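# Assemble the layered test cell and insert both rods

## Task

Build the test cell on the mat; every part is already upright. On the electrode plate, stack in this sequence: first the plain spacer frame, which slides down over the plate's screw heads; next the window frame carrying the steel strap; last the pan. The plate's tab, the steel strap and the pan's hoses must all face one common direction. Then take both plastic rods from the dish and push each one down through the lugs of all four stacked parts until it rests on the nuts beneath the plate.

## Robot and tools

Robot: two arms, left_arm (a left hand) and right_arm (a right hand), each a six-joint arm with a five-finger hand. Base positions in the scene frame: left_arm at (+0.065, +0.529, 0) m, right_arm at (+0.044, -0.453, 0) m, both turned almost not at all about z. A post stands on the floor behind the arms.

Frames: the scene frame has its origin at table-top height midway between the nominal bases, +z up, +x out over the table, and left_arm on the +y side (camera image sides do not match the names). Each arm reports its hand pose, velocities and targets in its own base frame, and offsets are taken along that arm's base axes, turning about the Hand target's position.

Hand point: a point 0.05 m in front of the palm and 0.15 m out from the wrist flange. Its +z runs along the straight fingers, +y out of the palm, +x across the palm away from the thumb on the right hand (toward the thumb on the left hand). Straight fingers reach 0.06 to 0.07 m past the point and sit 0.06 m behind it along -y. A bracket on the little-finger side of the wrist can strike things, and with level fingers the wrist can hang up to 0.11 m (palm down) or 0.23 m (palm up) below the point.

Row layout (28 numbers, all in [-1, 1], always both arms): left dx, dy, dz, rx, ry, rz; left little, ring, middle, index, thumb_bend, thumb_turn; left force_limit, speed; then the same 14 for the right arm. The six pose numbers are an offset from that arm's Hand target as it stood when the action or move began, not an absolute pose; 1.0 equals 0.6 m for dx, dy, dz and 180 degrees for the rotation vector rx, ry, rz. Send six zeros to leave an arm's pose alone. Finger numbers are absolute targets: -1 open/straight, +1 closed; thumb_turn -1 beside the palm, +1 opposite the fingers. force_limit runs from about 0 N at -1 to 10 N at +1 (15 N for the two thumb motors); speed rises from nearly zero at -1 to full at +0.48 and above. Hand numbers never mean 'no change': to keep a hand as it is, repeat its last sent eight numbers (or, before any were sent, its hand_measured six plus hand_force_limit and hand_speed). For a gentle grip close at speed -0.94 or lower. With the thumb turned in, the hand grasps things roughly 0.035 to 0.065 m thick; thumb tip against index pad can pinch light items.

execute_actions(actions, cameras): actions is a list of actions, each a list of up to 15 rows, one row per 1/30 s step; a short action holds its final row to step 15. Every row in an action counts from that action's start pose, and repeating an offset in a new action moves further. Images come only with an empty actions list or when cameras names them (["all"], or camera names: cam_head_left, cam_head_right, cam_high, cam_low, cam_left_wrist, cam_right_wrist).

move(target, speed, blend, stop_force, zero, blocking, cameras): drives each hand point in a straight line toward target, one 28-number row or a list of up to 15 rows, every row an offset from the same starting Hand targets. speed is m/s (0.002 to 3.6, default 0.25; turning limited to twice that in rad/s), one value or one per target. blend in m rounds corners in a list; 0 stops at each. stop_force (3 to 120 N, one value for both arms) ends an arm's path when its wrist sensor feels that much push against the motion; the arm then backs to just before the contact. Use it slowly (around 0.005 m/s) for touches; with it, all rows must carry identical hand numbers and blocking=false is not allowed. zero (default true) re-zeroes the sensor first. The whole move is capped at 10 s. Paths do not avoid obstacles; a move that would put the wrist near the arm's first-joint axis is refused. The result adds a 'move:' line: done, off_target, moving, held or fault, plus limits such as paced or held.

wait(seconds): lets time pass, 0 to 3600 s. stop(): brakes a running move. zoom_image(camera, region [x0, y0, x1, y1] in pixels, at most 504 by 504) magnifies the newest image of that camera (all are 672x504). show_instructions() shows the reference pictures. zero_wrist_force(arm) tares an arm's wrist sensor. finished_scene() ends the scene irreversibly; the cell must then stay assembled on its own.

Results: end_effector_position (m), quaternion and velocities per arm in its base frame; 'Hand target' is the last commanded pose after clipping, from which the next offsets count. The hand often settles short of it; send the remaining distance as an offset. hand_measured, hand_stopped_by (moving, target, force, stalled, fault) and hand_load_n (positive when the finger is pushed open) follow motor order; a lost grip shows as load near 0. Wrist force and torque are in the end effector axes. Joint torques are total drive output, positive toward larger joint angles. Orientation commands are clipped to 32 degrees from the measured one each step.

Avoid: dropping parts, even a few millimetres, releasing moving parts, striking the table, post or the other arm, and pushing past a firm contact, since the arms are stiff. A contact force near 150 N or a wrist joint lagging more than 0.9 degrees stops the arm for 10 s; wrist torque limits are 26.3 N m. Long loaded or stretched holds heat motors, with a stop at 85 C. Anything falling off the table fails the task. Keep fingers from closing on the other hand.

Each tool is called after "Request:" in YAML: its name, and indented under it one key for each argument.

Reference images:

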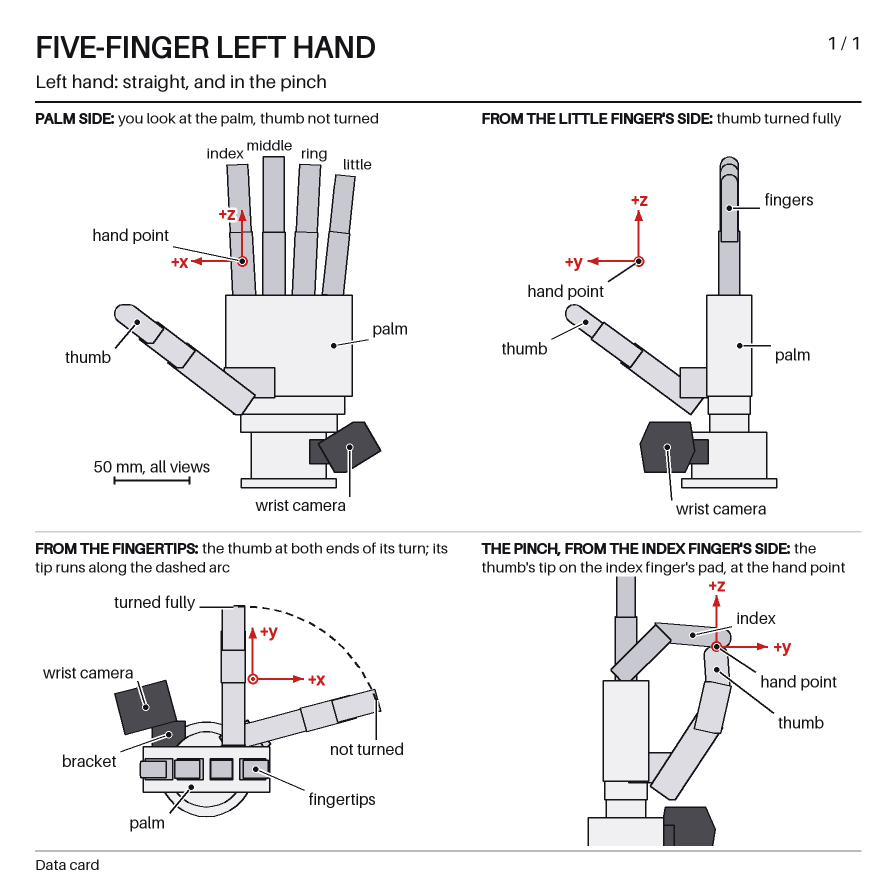

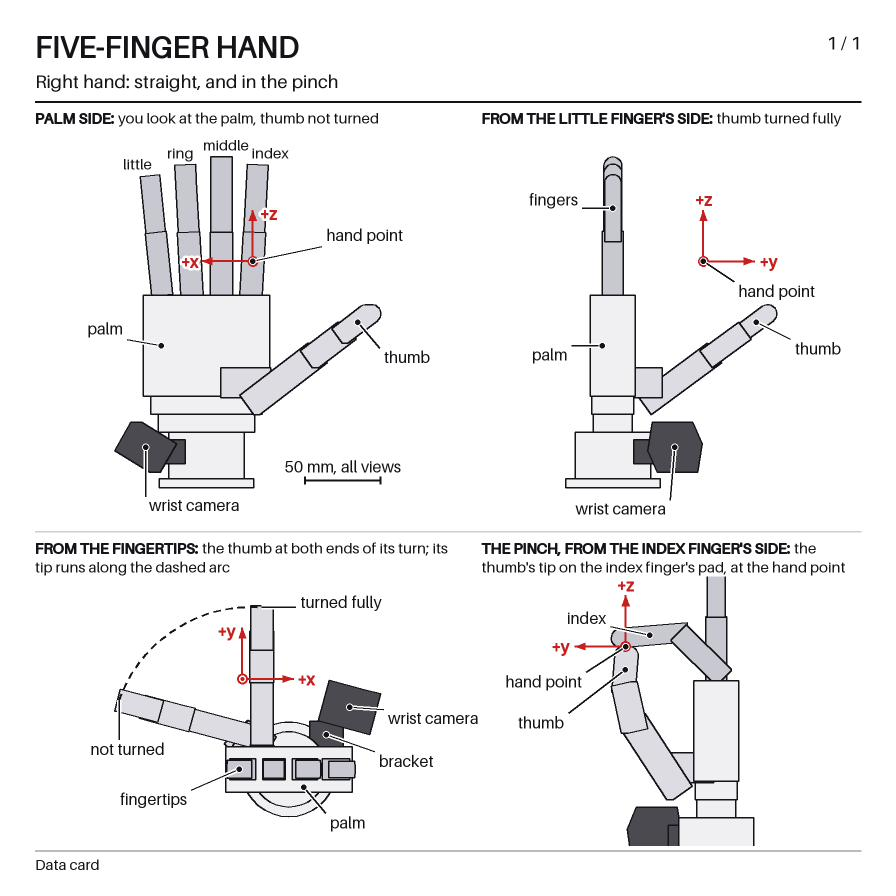

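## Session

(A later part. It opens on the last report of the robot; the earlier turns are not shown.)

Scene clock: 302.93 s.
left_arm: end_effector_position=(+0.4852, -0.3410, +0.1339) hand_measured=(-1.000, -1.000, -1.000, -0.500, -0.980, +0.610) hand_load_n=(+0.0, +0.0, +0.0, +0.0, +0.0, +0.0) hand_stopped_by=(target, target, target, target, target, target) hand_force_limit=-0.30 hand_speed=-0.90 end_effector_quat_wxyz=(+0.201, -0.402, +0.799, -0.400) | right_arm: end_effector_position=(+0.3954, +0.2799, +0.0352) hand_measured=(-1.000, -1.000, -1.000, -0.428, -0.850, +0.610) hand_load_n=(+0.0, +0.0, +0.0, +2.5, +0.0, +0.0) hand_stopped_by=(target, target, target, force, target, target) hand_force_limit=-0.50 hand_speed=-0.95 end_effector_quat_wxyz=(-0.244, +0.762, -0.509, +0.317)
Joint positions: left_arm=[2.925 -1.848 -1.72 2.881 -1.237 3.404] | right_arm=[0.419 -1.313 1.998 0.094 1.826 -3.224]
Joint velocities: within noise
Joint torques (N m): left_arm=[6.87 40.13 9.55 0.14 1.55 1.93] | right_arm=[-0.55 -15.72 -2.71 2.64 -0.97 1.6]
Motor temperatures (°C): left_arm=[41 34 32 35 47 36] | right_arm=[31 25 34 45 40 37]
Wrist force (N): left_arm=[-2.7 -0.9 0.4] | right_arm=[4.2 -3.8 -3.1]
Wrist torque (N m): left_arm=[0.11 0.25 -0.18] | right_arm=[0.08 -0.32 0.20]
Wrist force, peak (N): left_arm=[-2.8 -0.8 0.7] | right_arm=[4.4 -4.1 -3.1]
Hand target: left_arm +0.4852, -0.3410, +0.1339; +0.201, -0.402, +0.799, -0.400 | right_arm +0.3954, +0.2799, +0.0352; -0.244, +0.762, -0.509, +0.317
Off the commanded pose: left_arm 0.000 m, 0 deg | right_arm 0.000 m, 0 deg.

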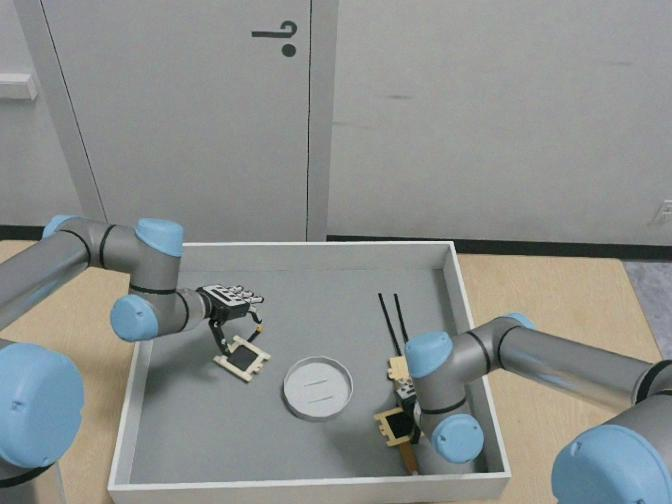

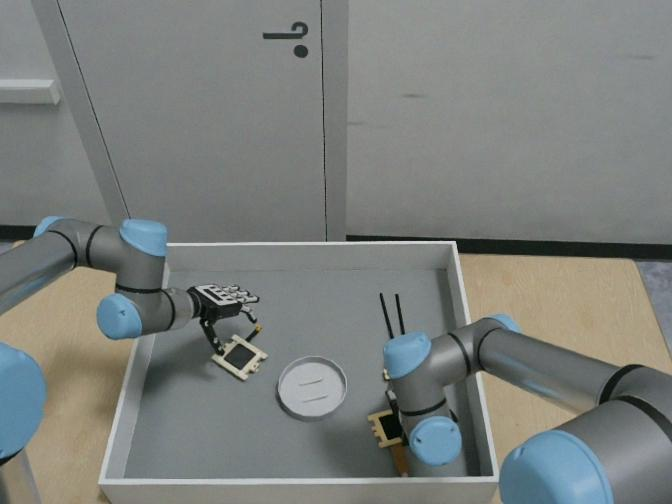

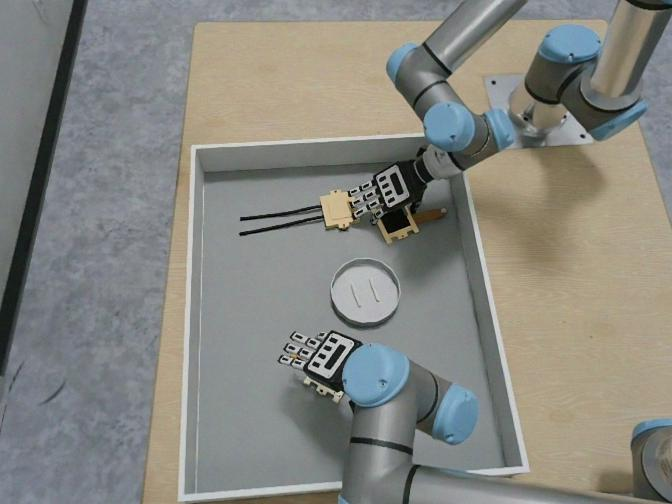

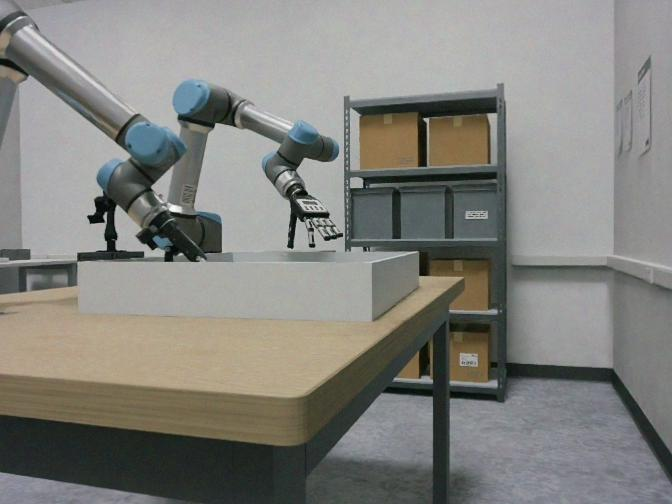

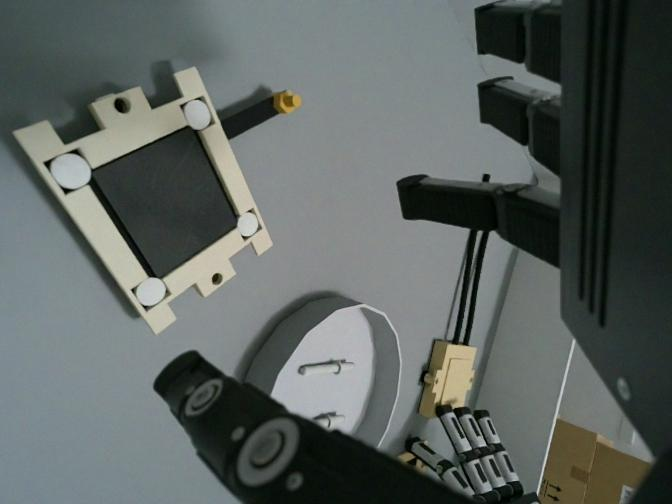

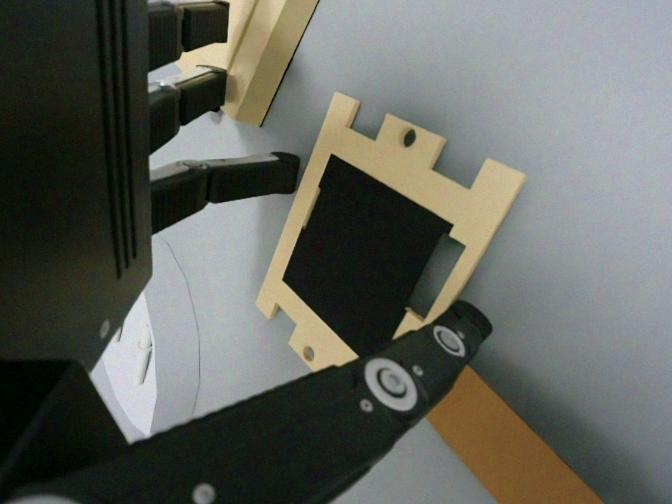

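Request:
move:
  target:
    - [0,0,0,0,0,0,-1,-1,-1,-0.5,-0.98,0.61,-0.3,-0.9,0,0,0,0,0,0,-1,-1,-1,-0.52,-0.85,0.61,-0.5,-0.9]
    - [0,0,0,0,0,0,-1,-1,-1,-0.5,-0.98,0.61,-0.3,-0.9,-0.0037,-0.0048,0.0083,0.0036,-0.0105,0,-1,-1,-1,-0.52,-0.85,0.61,-0.5,-0.9]
  speed: 0.03
  cameras: ["cam_right_wrist"]

Request:
zero_wrist_force:
  arm: "right_arm"

Request:
move:
  target: [0,0,0,0,0,0,-1,-1,-1,-0.5,-0.98,0.61,-0.3,-0.9,0,0,-0.011,0,0,0,-1,-1,-1,-0.52,-0.85,0.61,-0.5,-0.9]
  speed: 0.004
  stop_force: 3
  cameras: ["cam_right_wrist"]

Scene clock: 311.17 s.
left_arm: end_effector_position=(+0.4852, -0.3410, +0.1339) hand_measured=(-1.000, -1.000, -1.000, -0.500, -0.980, +0.610) hand_load_n=(+0.0, +0.0, +0.0, +0.0, +0.0, +0.0) hand_stopped_by=(target, target, target, target, target, target) hand_force_limit=-0.30 hand_speed=-0.90 end_effector_quat_wxyz=(+0.201, -0.402, +0.799, -0.400) | right_arm: end_effector_position=(+0.3931, +0.2770, +0.0402) hand_measured=(-1.000, -1.000, -1.000, -0.520, -0.850, +0.610) hand_load_n=(+0.0, +0.0, +0.0, +0.0, +0.0, +0.0) hand_stopped_by=(target, target, target, target, target, target) hand_force_limit=-0.50 hand_speed=-0.90 end_effector_quat_wxyz=(-0.257, +0.755, -0.507, +0.327) end_effector_velocity=(+0.000, +0.000, +0.000) end_effector_angular_velocity=(-0.002, +0.005, +0.000)
Joint positions: left_arm=[2.925 -1.848 -1.72 2.881 -1.237 3.404] | right_arm=[0.415 -1.345 2.032 0.056 1.826 -3.228]
Joint velocities: left_arm=[within noise] | right_arm=[-0.001 0.004 -0.005 0.006 -0.001 0]
Joint torques (N m): left_arm=[7.47 39.64 9.88 0 1.59 1.85] | right_arm=[-3.94 -14.54 -26.48 2.23 -1.15 -1.4]
Wrist force (N): left_arm=[-2.5 -0.8 0.7] | right_arm=[3.0 0.5 -1.9]
Wrist torque (N m): left_arm=[0.10 0.22 -0.16] | right_arm=[0.19 -0.25 0.18]
Wrist force, peak (N): left_arm=[-2.8 -0.9 0.8] | right_arm=[4.3 -4.2 -3.4]
Hand target: left_arm +0.4852, -0.3410, +0.1339; +0.201, -0.402, +0.799, -0.400 | right_arm +0.3932, +0.2770, +0.0402; -0.256, +0.755, -0.507, +0.327
Off the commanded pose: left_arm 0.000 m, 0 deg | right_arm 0.000 m, 0 deg.
move: done

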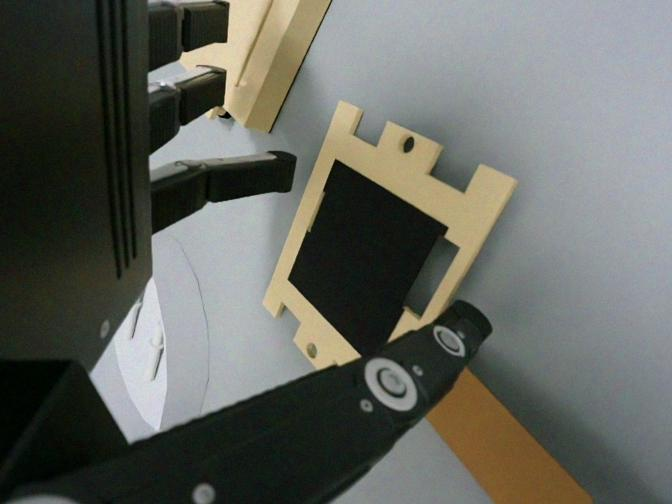

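Wrist force sensor zeroed.

Scene clock: 313.43 s.
left_arm: end_effector_position=(+0.4852, -0.3410, +0.1339) hand_measured=(-1.000, -1.000, -1.000, -0.500, -0.980, +0.610) hand_load_n=(+0.0, +0.0, +0.0, +0.0, +0.0, +0.0) hand_stopped_by=(target, target, target, target, target, target) hand_force_limit=-0.30 hand_speed=-0.90 end_effector_quat_wxyz=(+0.201, -0.402, +0.799, -0.400) | right_arm: end_effector_position=(+0.3931, +0.2770, +0.0335) hand_measured=(-1.000, -1.000, -1.000, -0.520, -0.850, +0.610) hand_load_n=(+0.0, +0.0, +0.0, +0.0, +0.0, +0.0) hand_stopped_by=(target, target, target, target, target, target) hand_force_limit=-0.50 hand_speed=-0.90 end_effector_quat_wxyz=(-0.256, +0.756, -0.507, +0.327)
Joint positions: left_arm=[2.925 -1.848 -1.72 2.881 -1.237 3.404] | right_arm=[0.416 -1.334 2.039 0.038 1.826 -3.228]
Joint torques (N m): left_arm=[7.8 39.47 9.28 0 1.5 1.88] | right_arm=[7.14 -28.11 -11.82 2.1 0.39 1.91]
Wrist force (N, zeroed by zero_wrist_force on right_arm): left_arm=[-2.5 -0.8 0.5] | right_arm=[0.4 -0.3 -1.1]
Wrist torque (N m, zeroed by zero_wrist_force on right_arm): left_arm=[0.12 0.22 -0.16] | right_arm=[0.09 0.01 0.03]
Wrist force, peak (N, zeroed by zero_wrist_force on right_arm): left_arm=[-2.9 -0.7 0.7] | right_arm=[0.2 -1.5 -1.6]
Hand target: left_arm +0.4852, -0.3410, +0.1339; +0.201, -0.402, +0.799, -0.400 | right_arm +0.3932, +0.2770, +0.0336; -0.256, +0.755, -0.507, +0.327
Off the commanded pose: left_arm 0.000 m, 0 deg | right_arm 0.000 m, 0 deg.
move: done

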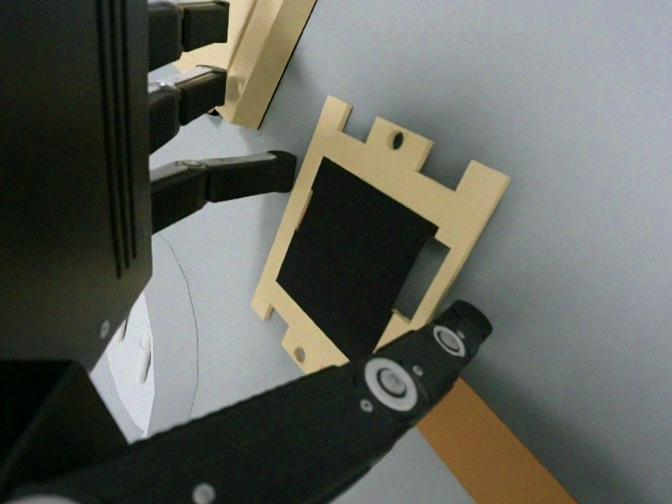

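Request:
move:
  target: [0,0,0,0,0,0,-1,-1,-1,-0.5,-0.98,0.61,-0.3,-0.9,0,0,-0.011,0,0,0,-1,-1,-1,-0.52,-0.85,0.61,-0.5,-0.9]
  speed: 0.004
  stop_force: 3
  cameras: ["cam_right_wrist"]

Scene clock: 315.17 s.
left_arm: end_effector_position=(+0.4852, -0.3410, +0.1339) hand_measured=(-1.000, -1.000, -1.000, -0.500, -0.980, +0.610) hand_load_n=(-0.5, +0.0, +0.0, +0.0, +0.0, +0.0) hand_stopped_by=(target, target, target, target, target, target) hand_force_limit=-0.30 hand_speed=-0.90 end_effector_quat_wxyz=(+0.201, -0.402, +0.799, -0.400) | right_arm: end_effector_position=(+0.3932, +0.2771, +0.0330) hand_measured=(-1.000, -1.000, -1.000, -0.520, -0.850, +0.610) hand_load_n=(+0.0, +0.0, +0.0, +0.0, +0.0, +0.0) hand_stopped_by=(target, target, target, target, target, target) hand_force_limit=-0.50 hand_speed=-0.90 end_effector_quat_wxyz=(-0.257, +0.755, -0.507, +0.327)
Joint positions: left_arm=[2.925 -1.848 -1.72 2.881 -1.237 3.404] | right_arm=[0.416 -1.333 2.04 0.036 1.826 -3.228]
Joint torques (N m): left_arm=[7.66 40.25 9.16 -0.06 1.62 1.81] | right_arm=[7 -36.33 -23.89 2.21 0.83 1.89]
Wrist force (N, zeroed by zero_wrist_force on right_arm): left_arm=[-2.4 -0.8 0.6] | right_arm=[1.0 -3.4 -3.7]
Wrist torque (N m, zeroed by zero_wrist_force on right_arm): left_arm=[0.11 0.21 -0.16] | right_arm=[0.04 0.02 0.03]
Wrist force, peak (N, zeroed by zero_wrist_force on right_arm): left_arm=[-2.8 -0.7 0.5] | right_arm=[1.6 -4.1 -4.4]
Hand target: left_arm +0.4852, -0.3410, +0.1339; +0.201, -0.402, +0.799, -0.400 | right_arm +0.3932, +0.2771, +0.0330; -0.257, +0.755, -0.507, +0.327 (not the last commanded pose)
Off the commanded pose: left_arm 0.000 m, 0 deg | right_arm 0.006 m, 0 deg.
move: contact (right_arm)

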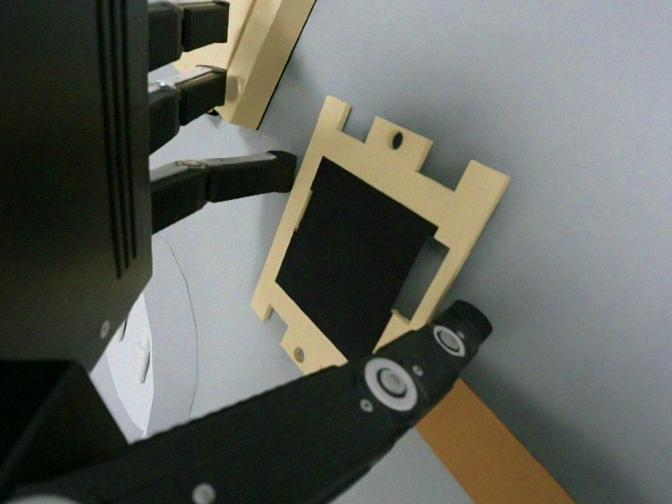

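Request:
move:
  target:
    - [0,0,0,0,0,0,-1,-1,-1,-0.5,-0.98,0.61,-0.3,-0.9,0,0,0.0083,0,0,0,-1,-1,-1,-0.52,-0.85,0.61,-0.5,-0.9]
    - [0,0,0,0,0,0,-1,-1,-1,-0.5,-0.98,0.61,-0.3,-0.9,0,0,0.0083,0.0042,-0.0121,0,-1,-1,-1,-0.52,-0.85,0.61,-0.5,-0.9]
  speed: 0.03

Request:
zero_wrist_force:
  arm: "right_arm"

Request:
move:
  target: [0,0,0,0,0,0,-1,-1,-1,-0.5,-0.98,0.61,-0.3,-0.9,0,0,-0.011,0,0,0,-1,-1,-1,-0.52,-0.85,0.61,-0.5,-0.9]
  speed: 0.004
  stop_force: 3
  cameras: ["cam_right_wrist"]

Scene clock: 320.73 s.
left_arm: end_effector_position=(+0.4852, -0.3410, +0.1339) hand_measured=(-1.000, -1.000, -1.000, -0.500, -0.980, +0.610) hand_load_n=(+0.0, +0.0, +0.0, +0.0, +0.0, +0.0) hand_stopped_by=(target, target, target, target, target, target) hand_force_limit=-0.30 hand_speed=-0.90 end_effector_quat_wxyz=(+0.201, -0.402, +0.799, -0.400) | right_arm: end_effector_position=(+0.3931, +0.2770, +0.0380) hand_measured=(-1.000, -1.000, -1.000, -0.520, -0.850, +0.610) hand_load_n=(+0.0, +0.0, +0.0, -0.5, +0.0, +0.0) hand_stopped_by=(target, target, target, target, target, target) hand_force_limit=-0.50 hand_speed=-0.90 end_effector_quat_wxyz=(-0.271, +0.747, -0.504, +0.338) end_effector_velocity=(+0.000, +0.000, +0.000) end_effector_angular_velocity=(-0.002, +0.003, -0.001)
Joint positions: left_arm=[2.925 -1.848 -1.72 2.881 -1.237 3.404] | right_arm=[0.418 -1.358 2.068 -0.007 1.83 -3.229]
Joint velocities: left_arm=[within noise] | right_arm=[0 0.001 -0.003 0.005 0.001 0]
Joint torques (N m): left_arm=[7.16 39.92 9.58 0.06 1.57 1.88] | right_arm=[5.47 -16.4 -25.86 1.99 0.23 -2.14]
Wrist force (N, zeroed by zero_wrist_force on right_arm): left_arm=[-2.6 -0.7 0.7] | right_arm=[0.2 0.3 -0.6]
Wrist torque (N m, zeroed by zero_wrist_force on right_arm): left_arm=[0.12 0.23 -0.17] | right_arm=[0.07 -0.02 0.04]
Wrist force, peak (N, zeroed by zero_wrist_force on right_arm): left_arm=[-2.9 -0.9 0.3] | right_arm=[0.8 -3.2 -4.1]
Hand target: left_arm +0.4852, -0.3410, +0.1339; +0.201, -0.402, +0.799, -0.400 | right_arm +0.3932, +0.2771, +0.0380; -0.271, +0.747, -0.504, +0.338
Off the commanded pose: left_arm 0.000 m, 0 deg | right_arm 0.000 m, 0 deg.
move: done

Wrist force sensor zeroed.

Scene clock: 323.00 s.
left_arm: end_effector_position=(+0.4852, -0.3410, +0.1339) hand_measured=(-1.000, -1.000, -1.000, -0.500, -0.980, +0.610) hand_load_n=(+0.0, +0.0, +0.0, +0.0, +0.0, +0.0) hand_stopped_by=(target, target, target, target, target, target) hand_force_limit=-0.30 hand_speed=-0.90 end_effector_quat_wxyz=(+0.201, -0.402, +0.799, -0.400) | right_arm: end_effector_position=(+0.3932, +0.2771, +0.0313) hand_measured=(-1.000, -1.000, -1.000, -0.520, -0.850, +0.610) hand_load_n=(+0.0, +0.0, +0.0, +0.0, +0.0, +0.0) hand_stopped_by=(target, target, target, target, target, target) hand_force_limit=-0.50 hand_speed=-0.90 end_effector_quat_wxyz=(-0.271, +0.747, -0.504, +0.338)
Joint positions: left_arm=[2.925 -1.848 -1.72 2.881 -1.237 3.404] | right_arm=[0.418 -1.347 2.075 -0.026 1.83 -3.229]
Joint torques (N m): left_arm=[7.22 39.65 9.51 -0.04 1.62 2.01] | right_arm=[-5.04 -27.89 -10.83 2.27 -0.94 0.37]
Wrist force (N, zeroed by zero_wrist_force on right_arm): left_arm=[-2.5 -0.7 0.7] | right_arm=[0.4 -1.2 -0.9]
Wrist torque (N m, zeroed by zero_wrist_force on right_arm): left_arm=[0.11 0.23 -0.17] | right_arm=[-0.04 0.01 -0.02]
Wrist force, peak (N, zeroed by zero_wrist_force on right_arm): left_arm=[-2.9 -0.8 0.6] | right_arm=[0.3 -2.3 -1.5]
Hand target: left_arm +0.4852, -0.3410, +0.1339; +0.201, -0.402, +0.799, -0.400 | right_arm +0.3932, +0.2771, +0.0314; -0.271, +0.747, -0.504, +0.338
Off the commanded pose: left_arm 0.000 m, 0 deg | right_arm 0.000 m, 0 deg.
move: done

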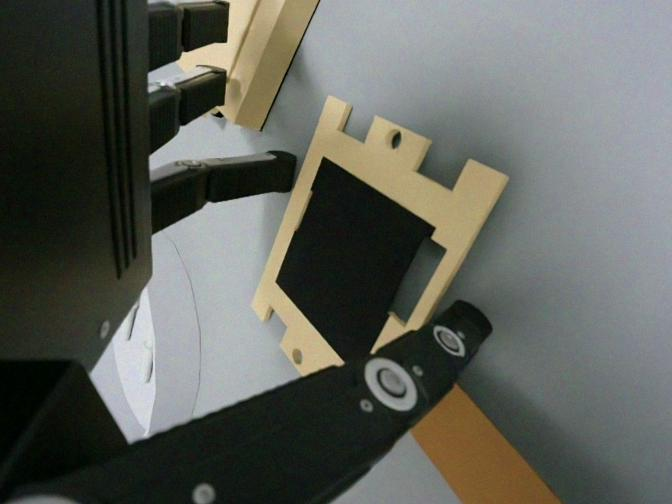

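Request:
execute_actions:
  actions:
    - [[0,0,0,0,0,0,-1,-1,-1,-0.5,-0.98,0.61,-0.3,-0.9,0,0,0.0008,0,0,0,-1,-1,-1,-0.3,-0.85,0.61,-0.4,-0.95]]

Request:
wait:
  seconds: 2
  cameras: ["cam_right_wrist"]

Scene clock: 324.60 s.
left_arm: end_effector_position=(+0.4852, -0.3410, +0.1339) hand_measured=(-1.000, -1.000, -1.000, -0.500, -0.980, +0.610) hand_load_n=(+0.0, +0.0, +0.0, +0.0, +0.0, +0.0) hand_stopped_by=(target, target, target, target, target, target) hand_force_limit=-0.30 hand_speed=-0.90 end_effector_quat_wxyz=(+0.201, -0.402, +0.799, -0.400) | right_arm: end_effector_position=(+0.3933, +0.2771, +0.0319) hand_measured=(-1.000, -1.000, -1.000, -0.402, -0.850, +0.610) hand_load_n=(+0.0, +0.0, +0.0, +3.0, +0.0, +0.0) hand_stopped_by=(target, target, target, force, target, target) hand_force_limit=-0.40 hand_speed=-0.95 end_effector_quat_wxyz=(-0.271, +0.747, -0.504, +0.338)
Joint positions: left_arm=[2.925 -1.848 -1.72 2.881 -1.237 3.404] | right_arm=[0.418 -1.347 2.074 -0.024 1.83 -3.229]
Joint torques (N m): left_arm=[7.41 40.27 9.19 0.02 1.69 1.87] | right_arm=[-6.3 -14.75 -22 -0.29 -0.94 1.81]
Wrist force (N, zeroed by zero_wrist_force on right_arm): left_arm=[-2.8 -0.7 0.6] | right_arm=[0.9 -4.1 -0.3]
Wrist torque (N m, zeroed by zero_wrist_force on right_arm): left_arm=[0.12 0.26 -0.18] | right_arm=[-0.08 -0.05 0.02]
Wrist force, peak (N, zeroed by zero_wrist_force on right_arm): left_arm=[-2.8 -0.8 0.7] | right_arm=[0.6 -5.4 -0.5]
Hand target: left_arm +0.4852, -0.3410, +0.1339; +0.201, -0.402, +0.799, -0.400 | right_arm +0.3932, +0.2771, +0.0319; -0.271, +0.747, -0.504, +0.338
Off the commanded pose: left_arm 0.000 m, 0 deg | right_arm 0.000 m, 0 deg.

Scene clock: 326.60 s.
left_arm: end_effector_position=(+0.4852, -0.3410, +0.1339) hand_measured=(-1.000, -1.000, -1.000, -0.500, -0.980, +0.610) hand_load_n=(+0.0, +0.0, +0.0, +0.0, +0.0, +0.0) hand_stopped_by=(target, target, target, target, target, target) hand_force_limit=-0.30 hand_speed=-0.90 end_effector_quat_wxyz=(+0.201, -0.402, +0.799, -0.400) | right_arm: end_effector_position=(+0.3932, +0.2771, +0.0319) hand_measured=(-1.000, -1.000, -1.000, -0.402, -0.850, +0.610) hand_load_n=(+0.0, +0.0, +0.0, +3.0, +0.0, +0.0) hand_stopped_by=(target, target, target, force, target, target) hand_force_limit=-0.40 hand_speed=-0.95 end_effector_quat_wxyz=(-0.271, +0.747, -0.504, +0.338)
Joint positions: left_arm=[2.925 -1.848 -1.72 2.881 -1.237 3.404] | right_arm=[0.418 -1.347 2.074 -0.024 1.83 -3.229]
Joint torques (N m): left_arm=[6.86 40.33 9.64 0.14 1.58 1.8] | right_arm=[-6.66 -13.04 -11.86 2.78 -0.87 1.8]
Wrist force (N, zeroed by zero_wrist_force on right_arm): left_arm=[-2.6 -0.9 0.7] | right_arm=[0.9 -3.9 0.2]
Wrist torque (N m, zeroed by zero_wrist_force on right_arm): left_arm=[0.09 0.23 -0.16] | right_arm=[-0.13 -0.05 0.00]
Wrist force, peak (N, zeroed by zero_wrist_force on right_arm): left_arm=[-2.8 -1.0 0.5] | right_arm=[0.9 -5.5 -0.6]
Hand target: left_arm +0.4852, -0.3410, +0.1339; +0.201, -0.402, +0.799, -0.400 | right_arm +0.3932, +0.2771, +0.0319; -0.271, +0.747, -0.504, +0.338
Off the commanded pose: left_arm 0.000 m, 0 deg | right_arm 0.000 m, 0 deg.
wait: 2.00 s; at rest by 0.17 s

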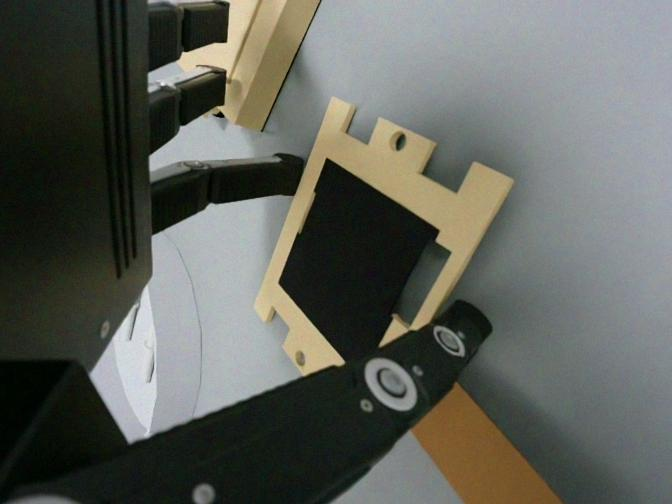

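Request:
zoom_image:
  camera: "cam_right_wrist"
  region: [390, 220, 540, 370]

Request:
zoom_image:
  camera: "cam_right_wrist"
  region: [220, 90, 350, 220]

Scaled by 3.360.

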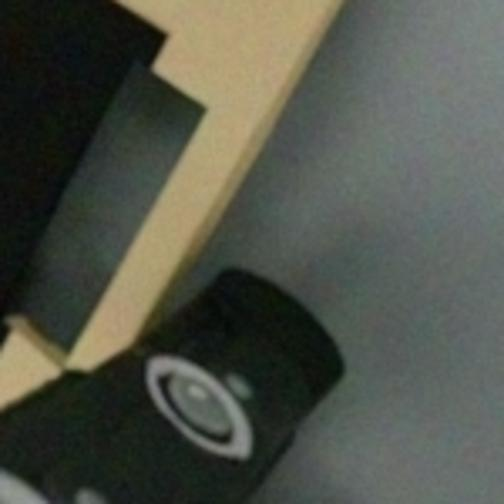

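Scaled by 3.877.

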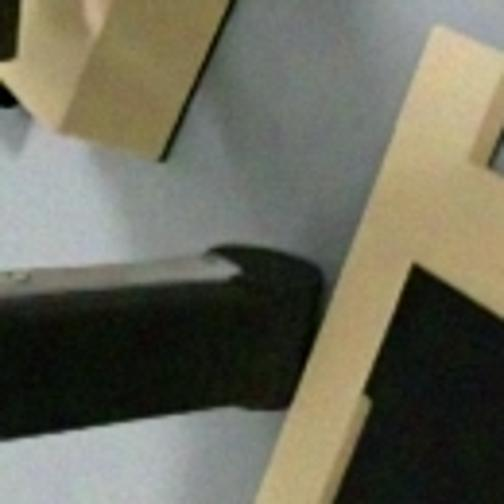

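Request:
move:
  target: [0,0,0,0,0,0,-1,-1,-1,-0.5,-0.98,0.61,-0.3,-0.9,0,0,0.0015,0,0,0,-1,-1,-1,-0.3,-0.85,0.61,-0.4,-0.95]
  speed: 0.01
  cameras: ["cam_right_wrist"]

Scene clock: 333.23 s.
left_arm: end_effector_position=(+0.4852, -0.3410, +0.1339) hand_measured=(-1.000, -1.000, -1.000, -0.500, -0.980, +0.610) hand_load_n=(+0.0, +0.5, +0.0, -0.5, +0.0, +0.0) hand_stopped_by=(target, target, target, target, target, target) hand_force_limit=-0.30 hand_speed=-0.90 end_effector_quat_wxyz=(+0.201, -0.402, +0.799, -0.400) | right_arm: end_effector_position=(+0.3932, +0.2771, +0.0327) hand_measured=(-1.000, -1.000, -1.000, -0.402, -0.850, +0.610) hand_load_n=(+0.0, +0.0, -0.5, +0.5, +0.0, +0.0) hand_stopped_by=(target, target, target, force, target, target) hand_force_limit=-0.40 hand_speed=-0.95 end_effector_quat_wxyz=(-0.271, +0.747, -0.504, +0.338)
Joint positions: left_arm=[2.925 -1.848 -1.72 2.881 -1.237 3.404] | right_arm=[0.418 -1.349 2.073 -0.022 1.83 -3.229]
Joint torques (N m): left_arm=[7.49 39.95 10.26 -0.05 1.62 1.7] | right_arm=[-5.26 -35.2 -25.12 -1.31 -0.86 1.89]
Wrist force (N, zeroed by zero_wrist_force on right_arm): left_arm=[-2.6 -0.8 0.7] | right_arm=[0.3 -1.0 0.3]
Wrist torque (N m, zeroed by zero_wrist_force on right_arm): left_arm=[0.11 0.24 -0.17] | right_arm=[-0.04 -0.03 0.00]
Wrist force, peak (N, zeroed by zero_wrist_force on right_arm): left_arm=[-2.8 -0.8 0.8] | right_arm=[0.8 -5.6 -0.6]
Hand target: left_arm +0.4852, -0.3410, +0.1339; +0.201, -0.402, +0.799, -0.400 | right_arm +0.3932, +0.2771, +0.0328; -0.271, +0.747, -0.504, +0.338
Off the commanded pose: left_arm 0.000 m, 0 deg | right_arm 0.000 m, 0 deg.
move: done

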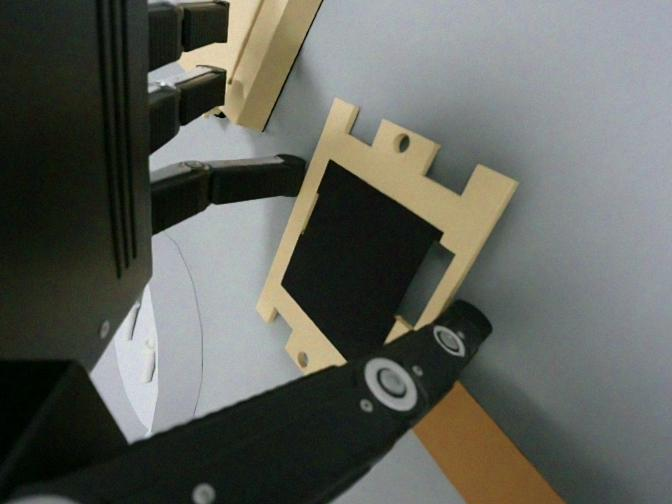

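Request:
execute_actions:
  actions:
    - [[0,0,0,0,0,0,-1,-1,-1,-0.5,-0.98,0.61,-0.3,-0.9,0,0,0,0,0,0,-1,-1,-1,-0.29,-0.85,0.61,-0.3,-0.95]]

Request:
wait:
  seconds: 1.5
  cameras: ["cam_right_wrist"]

Scene clock: 334.50 s.
left_arm: end_effector_position=(+0.4852, -0.3410, +0.1339) hand_measured=(-1.000, -1.000, -1.000, -0.500, -0.980, +0.610) hand_load_n=(-0.5, +0.0, +0.0, +0.0, +0.0, +0.0) hand_stopped_by=(target, target, target, target, target, target) hand_force_limit=-0.30 hand_speed=-0.90 end_effector_quat_wxyz=(+0.201, -0.402, +0.799, -0.400) | right_arm: end_effector_position=(+0.3932, +0.2771, +0.0328) hand_measured=(-1.000, -1.000, -1.000, -0.324, -0.850, +0.610) hand_load_n=(+0.0, +0.0, +0.0, +3.5, +0.5, +0.0) hand_stopped_by=(target, target, target, force, target, target) hand_force_limit=-0.30 hand_speed=-0.95 end_effector_quat_wxyz=(-0.271, +0.747, -0.504, +0.338)
Joint positions: left_arm=[2.925 -1.848 -1.72 2.881 -1.237 3.404] | right_arm=[0.418 -1.349 2.073 -0.022 1.83 -3.229]
Joint torques (N m): left_arm=[7.81 40.89 9.68 -0.02 1.43 1.87] | right_arm=[-4.63 -35.25 -22.61 -0.37 -0.98 1.88]
Wrist force (N, zeroed by zero_wrist_force on right_arm): left_arm=[-2.6 -0.9 0.4] | right_arm=[0.6 -5.5 -0.7]
Wrist torque (N m, zeroed by zero_wrist_force on right_arm): left_arm=[0.11 0.23 -0.17] | right_arm=[-0.18 -0.02 -0.02]
Wrist force, peak (N, zeroed by zero_wrist_force on right_arm): left_arm=[-2.9 -0.8 0.6] | right_arm=[0.6 -5.5 -0.7]
Hand target: left_arm +0.4852, -0.3410, +0.1339; +0.201, -0.402, +0.799, -0.400 | right_arm +0.3932, +0.2771, +0.0328; -0.271, +0.747, -0.504, +0.338
Off the commanded pose: left_arm 0.000 m, 0 deg | right_arm 0.000 m, 0 deg.

Scene clock: 336.00 s.
left_arm: end_effector_position=(+0.4852, -0.3410, +0.1339) hand_measured=(-1.000, -1.000, -1.000, -0.500, -0.980, +0.610) hand_load_n=(+0.0, +0.0, +0.0, +0.0, +0.0, +0.0) hand_stopped_by=(target, target, target, target, target, target) hand_force_limit=-0.30 hand_speed=-0.90 end_effector_quat_wxyz=(+0.201, -0.402, +0.799, -0.400) | right_arm: end_effector_position=(+0.3932, +0.2771, +0.0328) hand_measured=(-1.000, -1.000, -1.000, -0.324, -0.850, +0.610) hand_load_n=(+0.0, +0.0, +0.0, +3.5, +0.5, +0.0) hand_stopped_by=(target, target, target, force, target, target) hand_force_limit=-0.30 hand_speed=-0.95 end_effector_quat_wxyz=(-0.271, +0.747, -0.504, +0.338)
Joint positions: left_arm=[2.925 -1.848 -1.72 2.881 -1.237 3.404] | right_arm=[0.418 -1.349 2.073 -0.022 1.83 -3.229]
Joint torques (N m): left_arm=[7.32 39.32 9.74 -0.02 1.67 1.8] | right_arm=[-5.3 -30.58 -16.72 1.9 -0.98 1.74]
Wrist force (N, zeroed by zero_wrist_force on right_arm): left_arm=[-2.6 -0.7 0.6] | right_arm=[0.8 -5.0 -0.5]
Wrist torque (N m, zeroed by zero_wrist_force on right_arm): left_arm=[0.13 0.23 -0.17] | right_arm=[-0.15 -0.04 -0.01]
Wrist force, peak (N, zeroed by zero_wrist_force on right_arm): left_arm=[-2.9 -0.7 0.6] | right_arm=[0.6 -5.5 -0.7]
Hand target: left_arm +0.4852, -0.3410, +0.1339; +0.201, -0.402, +0.799, -0.400 | right_arm +0.3932, +0.2771, +0.0328; -0.271, +0.747, -0.504, +0.338
Off the commanded pose: left_arm 0.000 m, 0 deg | right_arm 0.000 m, 0 deg.
wait: 1.50 s; at rest by 0.17 s

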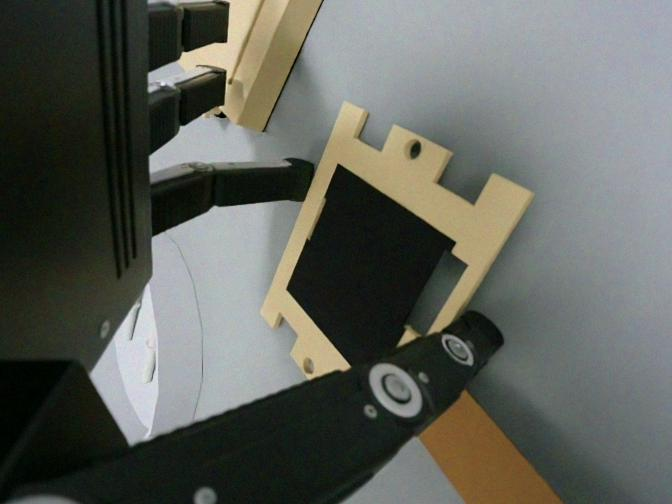

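Request:
zoom_image:
  camera: "cam_right_wrist"
  region: [390, 220, 540, 370]

Scaled by 3.360.

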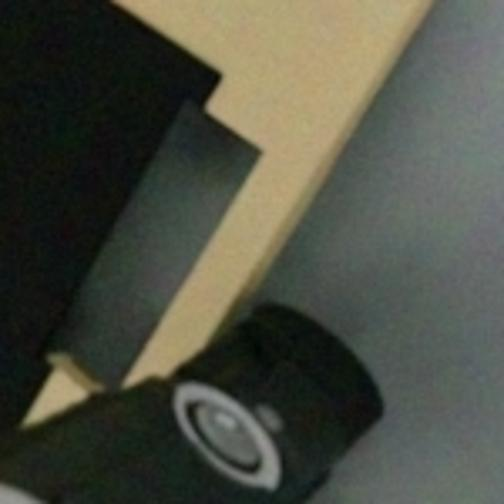

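Request:
move:
  target: [0,0,0,0,0,0,-1,-1,-1,-0.5,-0.98,0.61,-0.3,-0.9,0,0,0.0025,0,0,0,-1,-1,-1,-0.29,-0.85,0.61,-0.3,-0.95]
  speed: 0.01
  cameras: ["cam_right_wrist"]

Scene clock: 346.07 s.
left_arm: end_effector_position=(+0.4852, -0.3410, +0.1339) hand_measured=(-1.000, -1.000, -1.000, -0.500, -0.980, +0.610) hand_load_n=(+0.0, +0.0, -0.5, +0.0, +0.0, +0.0) hand_stopped_by=(target, target, target, target, target, target) hand_force_limit=-0.30 hand_speed=-0.90 end_effector_quat_wxyz=(+0.201, -0.402, +0.799, -0.400) | right_arm: end_effector_position=(+0.3932, +0.2771, +0.0343) hand_measured=(-1.000, -1.000, -1.000, -0.324, -0.850, +0.610) hand_load_n=(+0.0, +0.0, +0.0, +1.5, +1.5, +0.0) hand_stopped_by=(target, target, target, force, target, target) hand_force_limit=-0.30 hand_speed=-0.95 end_effector_quat_wxyz=(-0.271, +0.747, -0.504, +0.338)
Joint positions: left_arm=[2.925 -1.848 -1.72 2.881 -1.237 3.404] | right_arm=[0.418 -1.352 2.072 -0.017 1.83 -3.229]
Joint torques (N m): left_arm=[7.8 39.77 10.55 0 1.59 1.83] | right_arm=[-5.09 -22.01 -23.85 -1.57 -0.78 1.87]
Wrist force (N, zeroed by zero_wrist_force on right_arm): left_arm=[-2.7 -1.0 0.7] | right_arm=[-0.1 -0.2 0.5]
Wrist torque (N m, zeroed by zero_wrist_force on right_arm): left_arm=[0.08 0.25 -0.17] | right_arm=[-0.04 -0.01 -0.01]
Wrist force, peak (N, zeroed by zero_wrist_force on right_arm): left_arm=[-2.8 -1.1 0.4] | right_arm=[0.7 -5.7 -0.3]
Hand target: left_arm +0.4852, -0.3410, +0.1339; +0.201, -0.402, +0.799, -0.400 | right_arm +0.3932, +0.2771, +0.0343; -0.271, +0.747, -0.504, +0.338
Off the commanded pose: left_arm 0.000 m, 0 deg | right_arm 0.000 m, 0 deg.
move: done

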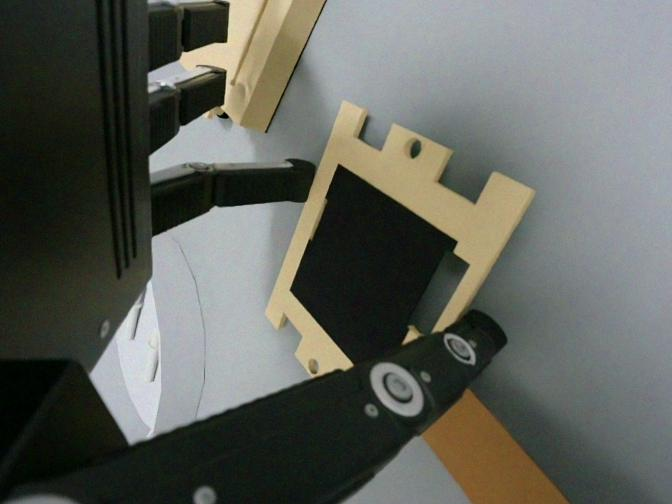

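Request:
execute_actions:
  actions:
    - [[0,0,0,0,0,0,-1,-1,-1,-0.5,-0.98,0.61,-0.3,-0.9,0,0,0,0,0,0,-1,-1,-1,-0.25,-0.85,0.61,-0.3,-0.95]]

Request:
wait:
  seconds: 1.5
  cameras: ["cam_right_wrist"]

Scene clock: 347.27 s.
left_arm: end_effector_position=(+0.4852, -0.3410, +0.1339) hand_measured=(-1.000, -1.000, -1.000, -0.500, -0.980, +0.610) hand_load_n=(+0.0, +0.0, +0.0, +0.0, +0.0, +0.0) hand_stopped_by=(target, target, target, target, target, target) hand_force_limit=-0.30 hand_speed=-0.90 end_effector_quat_wxyz=(+0.201, -0.402, +0.799, -0.400) | right_arm: end_effector_position=(+0.3932, +0.2771, +0.0343) hand_measured=(-1.000, -1.000, -1.000, -0.272, -0.850, +0.610) hand_load_n=(+0.0, +0.0, +0.0, +3.5, +2.5, +0.0) hand_stopped_by=(target, target, target, force, target, target) hand_force_limit=-0.30 hand_speed=-0.95 end_effector_quat_wxyz=(-0.271, +0.747, -0.504, +0.338)
Joint positions: left_arm=[2.925 -1.848 -1.72 2.881 -1.237 3.404] | right_arm=[0.418 -1.352 2.072 -0.018 1.83 -3.229]
Joint torques (N m): left_arm=[7.32 40.15 9.54 0.12 1.5 1.87] | right_arm=[-5.87 -14.61 -21.98 -0.41 -0.84 1.62]
Wrist force (N, zeroed by zero_wrist_force on right_arm): left_arm=[-2.5 -0.6 0.6] | right_arm=[0.2 -1.3 -0.4]
Wrist torque (N m, zeroed by zero_wrist_force on right_arm): left_arm=[0.13 0.23 -0.17] | right_arm=[-0.03 0.03 -0.02]
Wrist force, peak (N, zeroed by zero_wrist_force on right_arm): left_arm=[-2.8 -0.7 0.8] | right_arm=[0.2 -2.0 -0.4]
Hand target: left_arm +0.4852, -0.3410, +0.1339; +0.201, -0.402, +0.799, -0.400 | right_arm +0.3932, +0.2771, +0.0343; -0.271, +0.747, -0.504, +0.338
Off the commanded pose: left_arm 0.000 m, 0 deg | right_arm 0.000 m, 0 deg.

Scene clock: 348.77 s.
left_arm: end_effector_position=(+0.4852, -0.3410, +0.1339) hand_measured=(-1.000, -1.000, -1.000, -0.500, -0.980, +0.610) hand_load_n=(+0.0, +0.0, -0.5, -0.5, +0.0, +0.0) hand_stopped_by=(target, target, target, target, target, target) hand_force_limit=-0.30 hand_speed=-0.90 end_effector_quat_wxyz=(+0.201, -0.402, +0.799, -0.400) | right_arm: end_effector_position=(+0.3932, +0.2771, +0.0343) hand_measured=(-1.000, -1.000, -1.000, -0.272, -0.850, +0.610) hand_load_n=(+0.0, +0.0, +0.0, +3.5, +2.5, +0.0) hand_stopped_by=(target, target, target, force, target, target) hand_force_limit=-0.30 hand_speed=-0.95 end_effector_quat_wxyz=(-0.271, +0.747, -0.504, +0.338)
Joint positions: left_arm=[2.925 -1.848 -1.72 2.881 -1.237 3.404] | right_arm=[0.418 -1.352 2.072 -0.018 1.83 -3.229]
Joint torques (N m): left_arm=[7.24 39.81 10.38 -0.02 1.39 1.9] | right_arm=[-4.63 -14.65 -20.94 1.86 -0.82 1.63]
Wrist force (N, zeroed by zero_wrist_force on right_arm): left_arm=[-2.7 -0.8 0.6] | right_arm=[0.7 -1.5 0.1]
Wrist torque (N m, zeroed by zero_wrist_force on right_arm): left_arm=[0.11 0.25 -0.17] | right_arm=[-0.08 -0.07 0.01]
Wrist force, peak (N, zeroed by zero_wrist_force on right_arm): left_arm=[-2.8 -0.8 0.7] | right_arm=[0.2 -2.1 -0.3]
Hand target: left_arm +0.4852, -0.3410, +0.1339; +0.201, -0.402, +0.799, -0.400 | right_arm +0.3932, +0.2771, +0.0343; -0.271, +0.747, -0.504, +0.338
Off the commanded pose: left_arm 0.000 m, 0 deg | right_arm 0.000 m, 0 deg.
wait: 1.50 s; at rest by 0.17 s

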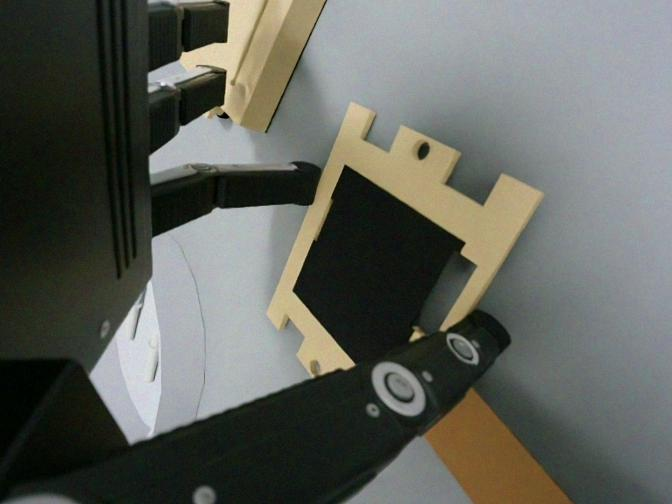

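Request:
move:
  target:
    - [0,0,0,0,0,0,-1,-1,-1,-0.5,-0.98,0.61,-0.3,-0.9,0,0,0.0025,0,0,0,-1,-1,-1,-0.25,-0.85,0.61,-0.3,-0.95]
    - [0,0,0,0,0,0,-1,-1,-1,-0.5,-0.98,0.61,-0.3,-0.9,-0.0242,0.0148,0.0025,0,0,0,-1,-1,-1,-0.25,-0.85,0.61,-0.3,-0.95]
  speed: 0.02
  cameras: ["cam_right_wrist"]

Scene clock: 357.03 s.
left_arm: end_effector_position=(+0.4852, -0.3410, +0.1339) hand_measured=(-1.000, -1.000, -1.000, -0.500, -0.980, +0.610) hand_load_n=(+0.0, +0.0, +0.0, +0.0, +0.0, +0.0) hand_stopped_by=(target, target, target, target, target, target) hand_force_limit=-0.30 hand_speed=-0.90 end_effector_quat_wxyz=(+0.201, -0.402, +0.799, -0.400) | right_arm: end_effector_position=(+0.3786, +0.2860, +0.0358) hand_measured=(-1.000, -1.000, -1.000, -0.272, -0.850, +0.610) hand_load_n=(+0.0, +0.0, +0.0, +2.0, +1.5, +0.0) hand_stopped_by=(target, target, target, force, target, target) hand_force_limit=-0.30 hand_speed=-0.95 end_effector_quat_wxyz=(-0.271, +0.747, -0.504, +0.338)
Joint positions: left_arm=[2.925 -1.848 -1.72 2.881 -1.237 3.404] | right_arm=[0.462 -1.359 2.078 -0.008 1.864 -3.199]
Joint torques (N m): left_arm=[6.81 40.25 10.46 0.1 1.46 1.7] | right_arm=[-7.26 -30.46 -11.37 1.61 -1.34 -2.33]
Wrist force (N, zeroed by zero_wrist_force on right_arm): left_arm=[-2.5 -0.8 0.7] | right_arm=[0.8 -2.0 -0.6]
Wrist torque (N m, zeroed by zero_wrist_force on right_arm): left_arm=[0.11 0.22 -0.17] | right_arm=[-0.03 -0.10 -0.08]
Wrist force, peak (N, zeroed by zero_wrist_force on right_arm): left_arm=[-2.9 -0.7 0.8] | right_arm=[1.0 -2.7 -0.3]
Hand target: left_arm +0.4852, -0.3410, +0.1339; +0.201, -0.402, +0.799, -0.400 | right_arm +0.3787, +0.2859, +0.0358; -0.271, +0.747, -0.504, +0.338
Off the commanded pose: left_arm 0.000 m, 0 deg | right_arm 0.000 m, 0 deg.
move: done

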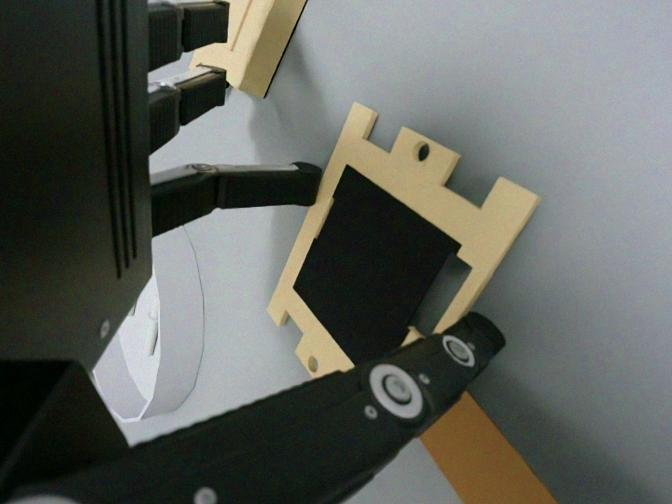

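Request:
move:
  target: [0,0,0,0,0,0,-1,-1,-1,-0.5,-0.98,0.61,-0.3,-0.9,-0.0157,-0.0075,0,0,0,0.1556,-1,-1,-1,-0.25,-0.85,0.61,-0.3,-0.95]
  speed: 0.05
  cameras: ["cam_right_wrist","cam_high"]

Scene clock: 363.30 s.
left_arm: end_effector_position=(+0.4852, -0.3410, +0.1339) hand_measured=(-1.000, -1.000, -1.000, -0.500, -0.980, +0.610) hand_load_n=(+0.0, +0.0, +0.0, +0.0, +0.0, +0.5) hand_stopped_by=(target, target, target, target, target, target) hand_force_limit=-0.30 hand_speed=-0.90 end_effector_quat_wxyz=(+0.201, -0.402, +0.799, -0.400) | right_arm: end_effector_position=(+0.3693, +0.2814, +0.0358) hand_measured=(-1.000, -1.000, -1.000, -0.272, -0.850, +0.610) hand_load_n=(+0.0, +0.0, +0.0, +5.0, +0.0, +0.0) hand_stopped_by=(target, target, target, force, target, target) hand_force_limit=-0.30 hand_speed=-0.95 end_effector_quat_wxyz=(-0.345, +0.847, -0.308, +0.262)
Joint positions: left_arm=[2.925 -1.848 -1.72 2.881 -1.237 3.404] | right_arm=[0.209 -1.441 2.18 -0.031 1.29 -3.676]
Joint torques (N m): left_arm=[7.67 40.26 10.33 -0.01 1.55 1.63] | right_arm=[10.8 -2.92 1.5 1.84 0.55 2.02]
Wrist force (N, zeroed by zero_wrist_force on right_arm): left_arm=[-2.6 -0.8 0.6] | right_arm=[9.3 -14.4 -3.5]
Wrist torque (N m, zeroed by zero_wrist_force on right_arm): left_arm=[0.12 0.23 -0.17] | right_arm=[-0.35 -0.07 -0.02]
Wrist force, peak (N, zeroed by zero_wrist_force on right_arm): left_arm=[-2.9 -0.8 0.6] | right_arm=[8.9 -14.7 -3.4]
Hand target: left_arm +0.4852, -0.3410, +0.1339; +0.201, -0.402, +0.799, -0.400 | right_arm +0.3693, +0.2814, +0.0358; -0.345, +0.847, -0.308, +0.262
Off the commanded pose: left_arm 0.000 m, 0 deg | right_arm 0.000 m, 0 deg.
move: done
Images, in order (width x height): cam_high 672x504, cam_right_wrist 672x504.

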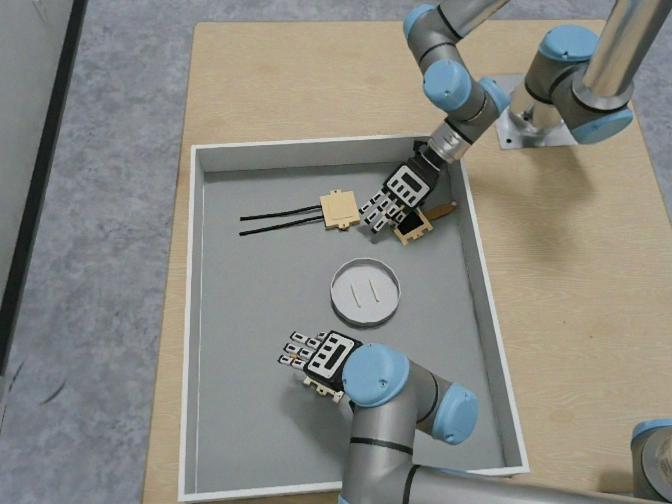

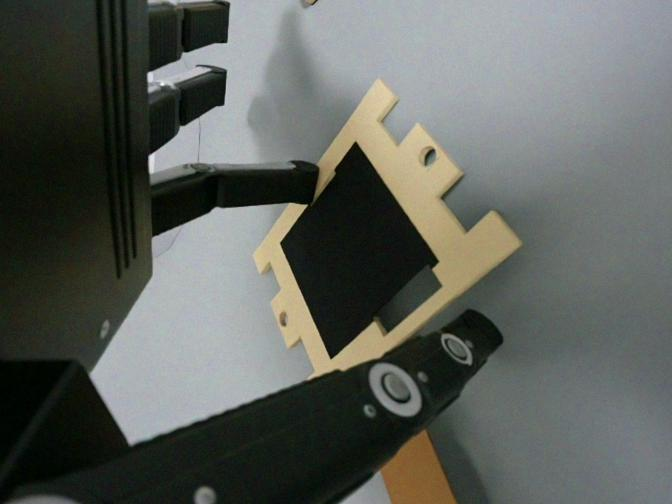

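Request:
move:
  target: [0,0,0,0,0,0,-1,-1,-1,-0.5,-0.98,0.61,-0.3,-0.9,0,0,0.005,0,0,0,-1,-1,-1,-0.25,-0.85,0.61,-0.3,-0.95]
  speed: 0.02
  cameras: ["cam_right_wrist"]

Scene clock: 364.27 s.
left_arm: end_effector_position=(+0.4852, -0.3410, +0.1339) hand_measured=(-1.000, -1.000, -1.000, -0.500, -0.980, +0.610) hand_load_n=(+0.0, +0.0, +0.0, +0.0, +0.0, +0.0) hand_stopped_by=(target, target, target, target, target, target) hand_force_limit=-0.30 hand_speed=-0.90 end_effector_quat_wxyz=(+0.201, -0.402, +0.799, -0.400) | right_arm: end_effector_position=(+0.3694, +0.2815, +0.0389) hand_measured=(-1.000, -1.000, -1.000, -0.272, -0.850, +0.610) hand_load_n=(+0.0, +0.0, +0.0, +0.0, +0.0, +0.0) hand_stopped_by=(target, target, target, force, target, target) hand_force_limit=-0.30 hand_speed=-0.95 end_effector_quat_wxyz=(-0.345, +0.847, -0.308, +0.262)
Joint positions: left_arm=[2.925 -1.848 -1.72 2.881 -1.237 3.404] | right_arm=[0.209 -1.447 2.177 -0.022 1.29 -3.676]
Joint torques (N m): left_arm=[6.51 39.77 10.31 0.04 1.52 1.59] | right_arm=[5.52 -10.53 -12.54 -1.71 -0.3 0.26]
Wrist force (N, zeroed by zero_wrist_force on right_arm): left_arm=[-2.7 -0.6 0.5] | right_arm=[-0.1 -0.3 1.1]
Wrist torque (N m, zeroed by zero_wrist_force on right_arm): left_arm=[0.15 0.25 -0.18] | right_arm=[-0.16 -0.08 -0.13]
Wrist force, peak (N, zeroed by zero_wrist_force on right_arm): left_arm=[-2.8 -0.8 0.7] | right_arm=[9.4 -14.9 -3.7]
Hand target: left_arm +0.4852, -0.3410, +0.1339; +0.201, -0.402, +0.799, -0.400 | right_arm +0.3693, +0.2814, +0.0388; -0.345, +0.847, -0.308, +0.262
Off the commanded pose: left_arm 0.000 m, 0 deg | right_arm 0.000 m, 0 deg.
move: done

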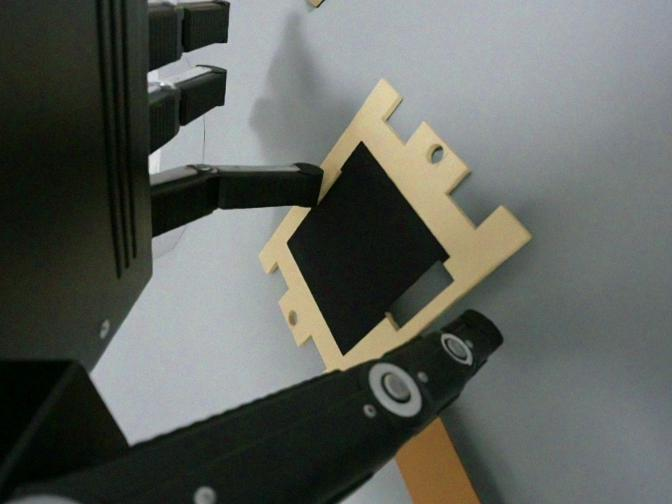

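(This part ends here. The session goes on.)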